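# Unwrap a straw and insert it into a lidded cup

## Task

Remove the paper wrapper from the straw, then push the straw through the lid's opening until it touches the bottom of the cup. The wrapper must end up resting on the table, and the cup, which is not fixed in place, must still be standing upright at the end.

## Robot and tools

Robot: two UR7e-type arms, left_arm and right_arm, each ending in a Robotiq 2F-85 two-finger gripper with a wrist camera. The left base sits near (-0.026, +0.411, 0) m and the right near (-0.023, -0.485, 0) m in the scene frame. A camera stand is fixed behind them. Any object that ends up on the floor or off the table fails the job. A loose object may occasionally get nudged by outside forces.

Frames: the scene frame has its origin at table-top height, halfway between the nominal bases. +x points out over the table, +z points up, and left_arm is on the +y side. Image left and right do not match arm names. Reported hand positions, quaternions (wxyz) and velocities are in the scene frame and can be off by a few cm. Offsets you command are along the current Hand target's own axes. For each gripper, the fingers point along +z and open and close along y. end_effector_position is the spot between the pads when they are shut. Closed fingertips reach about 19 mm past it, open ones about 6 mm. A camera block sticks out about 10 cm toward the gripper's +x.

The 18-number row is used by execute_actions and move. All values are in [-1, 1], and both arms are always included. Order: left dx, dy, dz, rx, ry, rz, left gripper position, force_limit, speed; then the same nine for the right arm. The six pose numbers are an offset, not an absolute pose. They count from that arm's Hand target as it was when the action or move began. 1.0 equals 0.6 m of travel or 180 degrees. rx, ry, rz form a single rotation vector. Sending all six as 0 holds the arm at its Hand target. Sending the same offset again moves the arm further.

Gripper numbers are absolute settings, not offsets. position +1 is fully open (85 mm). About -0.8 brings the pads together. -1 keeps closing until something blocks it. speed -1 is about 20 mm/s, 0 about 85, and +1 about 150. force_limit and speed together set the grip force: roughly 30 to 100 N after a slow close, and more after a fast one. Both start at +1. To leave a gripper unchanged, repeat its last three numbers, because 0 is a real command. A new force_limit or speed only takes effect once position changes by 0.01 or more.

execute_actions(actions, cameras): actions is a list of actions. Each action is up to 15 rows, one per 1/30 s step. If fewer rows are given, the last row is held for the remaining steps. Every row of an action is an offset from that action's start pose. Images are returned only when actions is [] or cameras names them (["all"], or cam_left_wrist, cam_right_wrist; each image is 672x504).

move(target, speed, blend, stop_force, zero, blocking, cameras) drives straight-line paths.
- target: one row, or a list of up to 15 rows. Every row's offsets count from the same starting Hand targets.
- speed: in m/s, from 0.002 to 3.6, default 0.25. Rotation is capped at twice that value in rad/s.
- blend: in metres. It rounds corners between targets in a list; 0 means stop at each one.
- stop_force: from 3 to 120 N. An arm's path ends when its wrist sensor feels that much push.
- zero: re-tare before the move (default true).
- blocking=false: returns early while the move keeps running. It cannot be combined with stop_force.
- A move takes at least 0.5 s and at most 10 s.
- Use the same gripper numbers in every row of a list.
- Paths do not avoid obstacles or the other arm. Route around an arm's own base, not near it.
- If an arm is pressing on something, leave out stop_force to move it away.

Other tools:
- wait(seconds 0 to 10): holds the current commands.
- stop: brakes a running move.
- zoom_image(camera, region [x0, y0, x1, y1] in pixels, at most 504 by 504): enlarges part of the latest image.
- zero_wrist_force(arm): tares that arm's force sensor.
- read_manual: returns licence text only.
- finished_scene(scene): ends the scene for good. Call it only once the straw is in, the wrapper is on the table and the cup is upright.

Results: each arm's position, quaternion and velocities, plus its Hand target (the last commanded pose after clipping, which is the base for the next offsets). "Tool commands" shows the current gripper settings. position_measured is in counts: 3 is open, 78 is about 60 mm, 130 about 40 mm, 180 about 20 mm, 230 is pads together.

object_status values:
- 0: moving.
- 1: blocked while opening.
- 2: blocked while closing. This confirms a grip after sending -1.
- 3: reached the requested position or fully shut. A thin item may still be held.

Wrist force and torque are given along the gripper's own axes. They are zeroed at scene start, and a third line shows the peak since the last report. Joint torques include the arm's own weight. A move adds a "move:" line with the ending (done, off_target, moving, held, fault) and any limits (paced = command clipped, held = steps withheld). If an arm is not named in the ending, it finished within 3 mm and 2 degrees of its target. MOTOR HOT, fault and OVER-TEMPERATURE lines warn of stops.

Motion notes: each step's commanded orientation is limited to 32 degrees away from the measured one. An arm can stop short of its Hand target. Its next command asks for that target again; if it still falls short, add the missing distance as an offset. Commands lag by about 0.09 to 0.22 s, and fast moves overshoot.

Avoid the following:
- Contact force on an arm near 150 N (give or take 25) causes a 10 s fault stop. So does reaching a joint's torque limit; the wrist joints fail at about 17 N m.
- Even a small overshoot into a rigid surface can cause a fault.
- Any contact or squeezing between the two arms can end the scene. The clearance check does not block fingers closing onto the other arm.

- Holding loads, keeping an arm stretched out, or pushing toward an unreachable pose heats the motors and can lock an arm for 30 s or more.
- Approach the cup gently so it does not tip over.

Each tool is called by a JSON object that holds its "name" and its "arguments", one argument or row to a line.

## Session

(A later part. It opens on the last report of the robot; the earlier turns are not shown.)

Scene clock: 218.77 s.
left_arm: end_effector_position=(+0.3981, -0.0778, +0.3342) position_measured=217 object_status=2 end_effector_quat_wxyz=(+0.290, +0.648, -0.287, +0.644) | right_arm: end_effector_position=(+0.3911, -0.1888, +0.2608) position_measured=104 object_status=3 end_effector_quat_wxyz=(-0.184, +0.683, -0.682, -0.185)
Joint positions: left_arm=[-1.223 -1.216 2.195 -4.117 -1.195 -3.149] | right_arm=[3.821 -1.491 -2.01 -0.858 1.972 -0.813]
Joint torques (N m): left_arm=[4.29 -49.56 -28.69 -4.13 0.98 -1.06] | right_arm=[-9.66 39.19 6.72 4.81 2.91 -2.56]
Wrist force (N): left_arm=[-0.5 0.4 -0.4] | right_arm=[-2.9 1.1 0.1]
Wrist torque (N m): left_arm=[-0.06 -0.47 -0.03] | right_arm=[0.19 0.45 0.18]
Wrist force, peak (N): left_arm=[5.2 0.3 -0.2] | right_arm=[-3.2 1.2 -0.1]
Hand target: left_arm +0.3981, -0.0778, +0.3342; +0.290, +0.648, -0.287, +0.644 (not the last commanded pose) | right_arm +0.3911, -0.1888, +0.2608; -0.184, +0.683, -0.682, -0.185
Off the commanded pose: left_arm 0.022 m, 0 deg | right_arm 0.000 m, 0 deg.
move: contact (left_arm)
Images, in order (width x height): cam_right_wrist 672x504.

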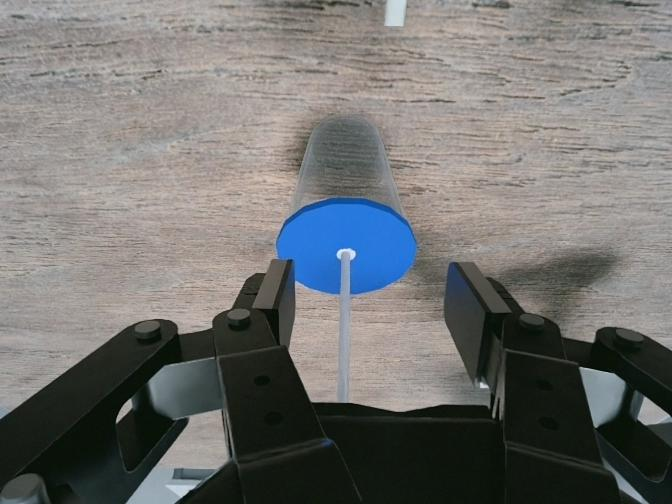

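{"name": "move", "arguments": {
  "target": [
    [-0.001,0,-0.001,0,0,0,-1,-0.6,-0.8,0,0,0,0,0,0,0.2,-0.6,-0.8],
    [-0.05,0,-0.001,0,0,0,-1,-0.6,-0.8,0,0,0,0,0,0,0.2,-0.6,-0.8]
  ],
  "speed": 0.015,
  "stop_force": 8,
  "cameras": ["cam_right_wrist"]
}}

{"name": "zoom_image", "arguments": {
  "camera": "cam_right_wrist",
  "region": [318, 234, 374, 276]
}}

Scene clock: 226.80 s.
left_arm: end_effector_position=(+0.3975, -0.0774, +0.3042) position_measured=217 object_status=2 end_effector_quat_wxyz=(+0.290, +0.648, -0.287, +0.644) | right_arm: end_effector_position=(+0.3911, -0.1888, +0.2608) position_measured=104 object_status=3 end_effector_quat_wxyz=(-0.184, +0.683, -0.682, -0.185)
Joint positions: left_arm=[-1.224 -1.142 2.21 -4.205 -1.194 -3.149] | right_arm=[3.821 -1.491 -2.01 -0.858 1.972 -0.813]
Joint torques (N m): left_arm=[-6.79 -48.17 -13.91 1.14 1.79 -0.57] | right_arm=[-9.88 38.75 6.64 4.56 2.9 -2.55]
Wrist force (N): left_arm=[4.8 0.4 -0.4] | right_arm=[-2.9 1.3 -0.1]
Wrist torque (N m): left_arm=[-0.06 -0.58 -0.03] | right_arm=[0.21 0.46 0.18]
Wrist force, peak (N): left_arm=[5.6 0.4 -0.5] | right_arm=[-3.2 1.2 0.0]
Hand target: left_arm +0.3975, -0.0774, +0.3042; +0.290, +0.648, -0.287, +0.644 | right_arm +0.3911, -0.1888, +0.2608; -0.184, +0.683, -0.682, -0.185
Off the commanded pose: left_arm 0.000 m, 0 deg | right_arm 0.000 m, 0 deg.
move: done
Images, in order (width x height): cam_right_wrist 672x504.

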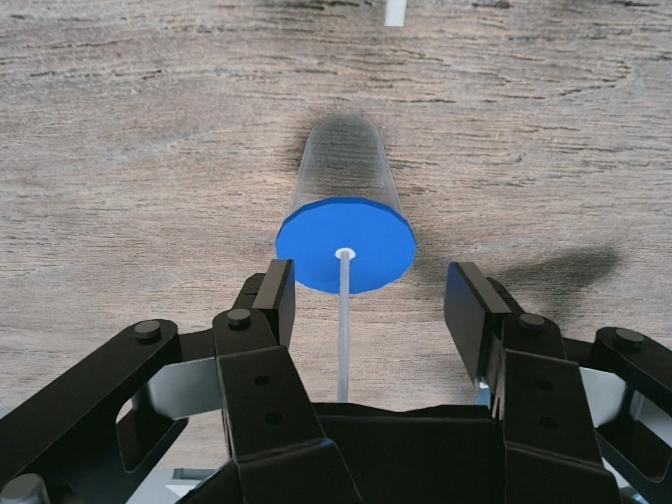

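Scaled by 9.000.

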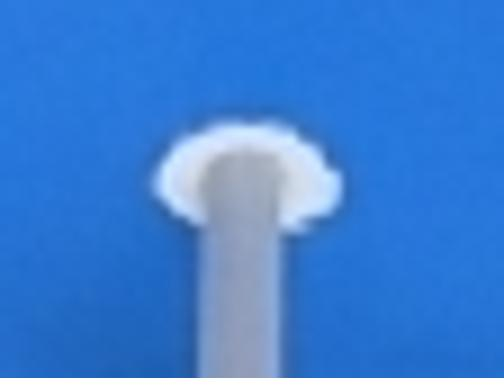

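{"name": "move", "arguments": {
  "target": [
    [-0.145,0,0,0,0,0,-1,-0.6,-0.8,0,0,-0.1,0,0,0,0.2,-0.6,-0.8],
    [-0.19,0,0,0,0,0,-1,-0.6,-0.8,0,0,-0.13,0,0,0,0.2,-0.6,-0.8]
  ],
  "speed": [0.05,0.015],
  "stop_force": 8,
  "cameras": ["cam_right_wrist"]
}}

Scene clock: 236.53 s.
left_arm: end_effector_position=(+0.3968, -0.0775, +0.2113) position_measured=217 object_status=2 end_effector_quat_wxyz=(+0.290, +0.648, -0.287, +0.644) | right_arm: end_effector_position=(+0.3912, -0.2282, +0.3283) position_measured=104 object_status=3 end_effector_quat_wxyz=(-0.185, +0.683, -0.682, -0.185)
Joint positions: left_arm=[-1.226 -0.889 2.208 -4.457 -1.192 -3.149] | right_arm=[3.746 -1.408 -1.895 -1.086 1.997 -0.89]
Joint torques (N m): left_arm=[6.2 -49.49 6.13 -0.32 0.3 0.64] | right_arm=[8.61 15.07 12.46 6.15 1.46 1.9]
Wrist force (N): left_arm=[10.6 -0.2 -1.2] | right_arm=[-2.7 1.2 -0.1]
Wrist torque (N m): left_arm=[-0.03 -0.76 0.00] | right_arm=[0.23 0.42 0.27]
Wrist force, peak (N): left_arm=[13.2 0.4 0.6] | right_arm=[-3.9 1.7 0.7]
Hand target: left_arm +0.3968, -0.0775, +0.2113; +0.290, +0.648, -0.287, +0.644 (not the last commanded pose) | right_arm +0.3912, -0.2282, +0.3282; -0.184, +0.683, -0.682, -0.185
Off the commanded pose: left_arm 0.021 m, 0 deg | right_arm 0.000 m, 0 deg.
move: contact (left_arm)
Images, in order (width x height): cam_right_wrist 672x504.

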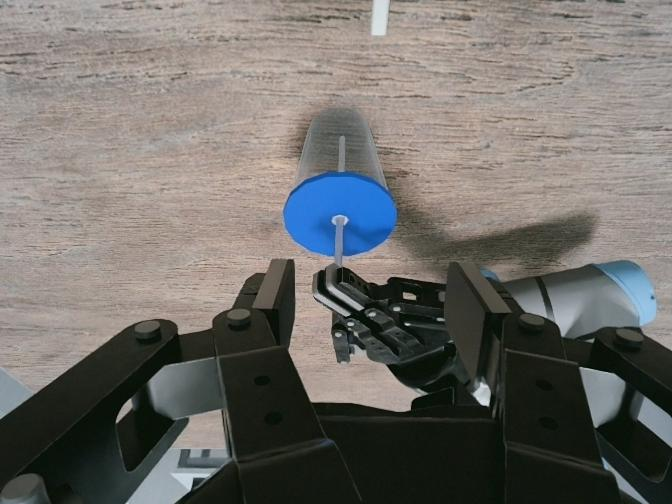

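{"name": "zoom_image", "arguments": {
  "camera": "cam_right_wrist",
  "region": [280, 90, 400, 180]
}}

Scaled by 4.200.

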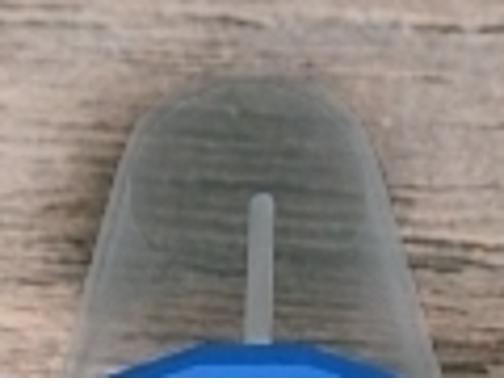

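{"name": "move", "arguments": {
  "target": [-0.04,0,0,0,0,0,-1,-0.6,-0.8,0,0,0,0,0,0,0.2,-0.6,-0.8],
  "speed": 0.015,
  "stop_force": 8,
  "cameras": ["cam_right_wrist"]
}}

{"name": "zoom_image", "arguments": {
  "camera": "cam_right_wrist",
  "region": [280, 90, 400, 180]
}}

Scene clock: 243.13 s.
left_arm: end_effector_position=(+0.3968, -0.0774, +0.2080) position_measured=217 object_status=2 end_effector_quat_wxyz=(+0.290, +0.648, -0.287, +0.644) | right_arm: end_effector_position=(+0.3912, -0.2282, +0.3282) position_measured=104 object_status=3 end_effector_quat_wxyz=(-0.184, +0.683, -0.682, -0.185)
Joint positions: left_arm=[-1.226 -0.879 2.207 -4.465 -1.192 -3.149] | right_arm=[3.746 -1.409 -1.895 -1.086 1.997 -0.89]
Joint torques (N m): left_arm=[2.99 -46.09 8.66 -1.13 0.03 0.5] | right_arm=[9.67 7.3 11.35 6.22 -1.48 1.9]
Wrist force (N): left_arm=[16.7 0.9 1.2] | right_arm=[-2.9 1.3 0.1]
Wrist torque (N m): left_arm=[-0.07 -0.91 0.00] | right_arm=[0.23 0.46 0.27]
Wrist force, peak (N): left_arm=[25.0 1.3 2.4] | right_arm=[-3.1 1.2 0.1]
Hand target: left_arm +0.3968, -0.0774, +0.2080; +0.290, +0.648, -0.287, +0.644 (not the last commanded pose) | right_arm +0.3912, -0.2282, +0.3282; -0.184, +0.683, -0.682, -0.185
Off the commanded pose: left_arm 0.021 m, 0 deg | right_arm 0.000 m, 0 deg.
move: contact (left_arm)
Images, in order (width x height): cam_right_wrist 672x504.

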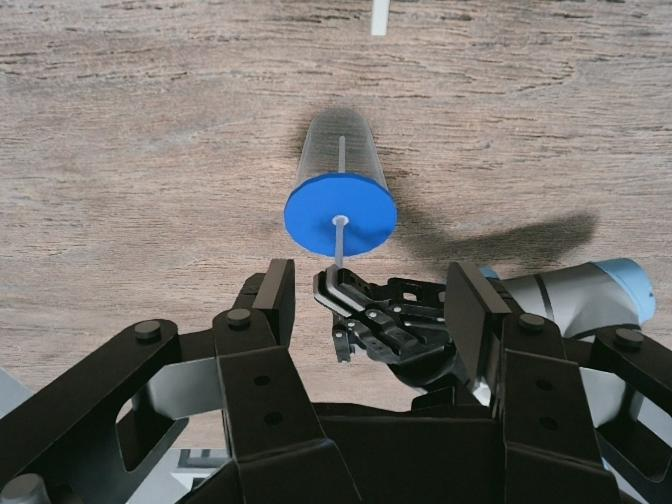

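Scaled by 4.200.

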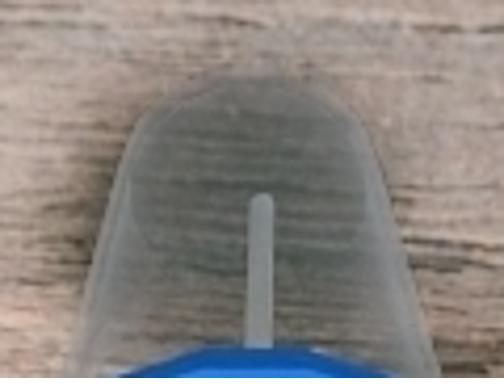

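{"name": "move", "arguments": {
  "target": [0,0,0,0,0,0,0,-0.6,-1,0,0,0,0,0,0,0.2,-0.6,-0.8]
}}

{"name": "move", "arguments": {
  "target": [
    [0,0,-0.12,0,0,0,0,-0.6,-1,0,0,0,0,0,0,0.2,-0.6,-0.8],
    [0,0,-0.3,0,0,0,0,-0.6,-1,0,0,0,0,0,0,0.2,-0.6,-0.8]
  ],
  "speed": [0.06,0.25],
  "blend": [0.01,0],
  "cameras": ["all"]
}}

{"name": "zoom_image", "arguments": {
  "camera": "cam_right_wrist",
  "region": [240, 80, 440, 280]
}}

Scene clock: 251.50 s.
left_arm: end_effector_position=(+0.3968, -0.0774, +0.2080) position_measured=128 object_status=0 end_effector_quat_wxyz=(+0.290, +0.648, -0.287, +0.644) | right_arm: end_effector_position=(+0.3912, -0.2282, +0.3282) position_measured=104 object_status=3 end_effector_quat_wxyz=(-0.184, +0.683, -0.682, -0.185)
Joint positions: left_arm=[-1.226 -0.879 2.207 -4.465 -1.192 -3.149] | right_arm=[3.746 -1.409 -1.895 -1.086 1.997 -0.89]
Joint torques (N m): left_arm=[3.64 -46.5 -18.33 -5.27 0.12 0.48] | right_arm=[10.1 7.03 10.97 6.13 -1.42 1.89]
Wrist force (N): left_arm=[0.5 0.9 -1.1] | right_arm=[-3.0 1.3 0.0]
Wrist torque (N m): left_arm=[0.03 -0.39 -0.02] | right_arm=[0.24 0.46 0.27]
Wrist force, peak (N): left_arm=[16.8 1.1 1.5] | right_arm=[-3.2 1.2 0.0]
Hand target: left_arm +0.3968, -0.0774, +0.2080; +0.290, +0.648, -0.287, +0.644 | right_arm +0.3912, -0.2282, +0.3282; -0.184, +0.683, -0.682, -0.185
Off the commanded pose: left_arm 0.000 m, 0 deg | right_arm 0.000 m, 0 deg.
move: done

Scene clock: 253.40 s.
left_arm: end_effector_position=(+0.2925, +0.0417, +0.2100) position_measured=129 object_status=3 end_effector_quat_wxyz=(+0.291, +0.648, -0.289, +0.642) | right_arm: end_effector_position=(+0.3912, -0.2282, +0.3282) position_measured=104 object_status=3 end_effector_quat_wxyz=(-0.184, +0.683, -0.682, -0.185)
Joint positions: left_arm=[-1.498 -0.908 2.668 -4.893 -0.924 -3.153] | right_arm=[3.746 -1.409 -1.895 -1.086 1.997 -0.89]
Joint torques (N m): left_arm=[5.16 -41.66 -5.17 -3.25 -0.94 -1.02] | right_arm=[10.08 7.73 11.58 6.18 -1.35 1.96]
Wrist force (N): left_arm=[0.9 1.5 1.0] | right_arm=[-2.8 1.2 0.1]
Wrist torque (N m): left_arm=[0.11 -0.45 -0.03] | right_arm=[0.23 0.44 0.27]
Wrist force, peak (N): left_arm=[-2.2 -2.9 -13.5] | right_arm=[-3.1 1.2 0.1]
Hand target: left_arm +0.2924, +0.0417, +0.2102; +0.291, +0.648, -0.289, +0.642 (not the last commanded pose) | right_arm +0.3912, -0.2282, +0.3282; -0.184, +0.683, -0.682, -0.185
Off the commanded pose: left_arm 0.022 m, 0 deg | right_arm 0.000 m, 0 deg.
move: held (left_arm; a check stopped the path); limits=held
pose unreachable (left arm): on one or more control steps of this call, first in action 0 (counted from 0), this arm could not follow its commanded pose, so it was not sent that pose on those steps. It may still have moved: this result reports where it is.
cause: moving toward the commanded pose would bring two parts of the arm too close to each other (joints 3 (elbow) to 5 (wrist 2) lie between them).

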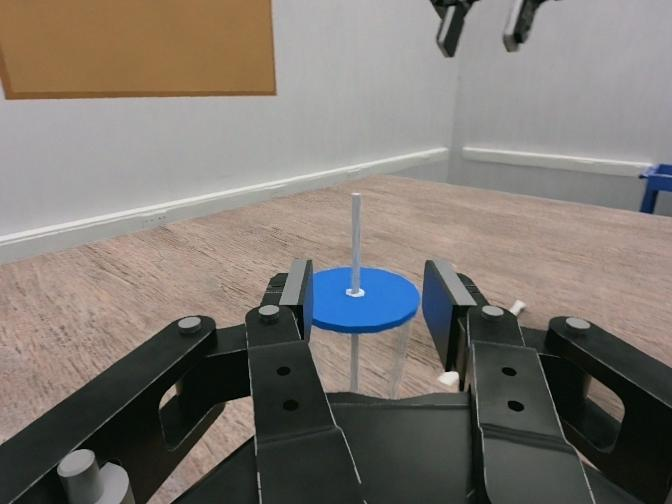

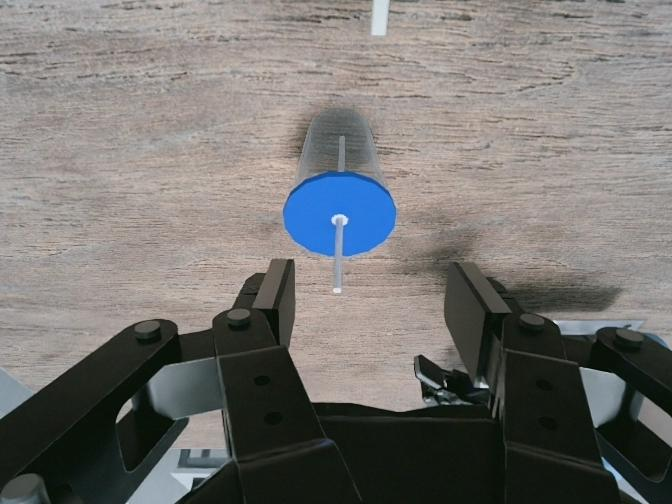

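Scaled by 2.520.

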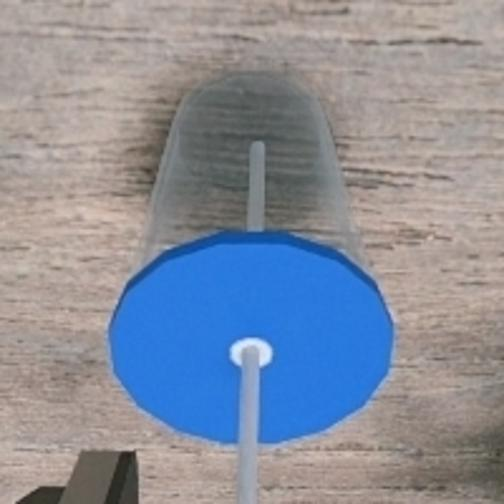

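{"name": "finished_scene", "arguments": {
  "scene": 1
}}

The scene is finished: the task was done.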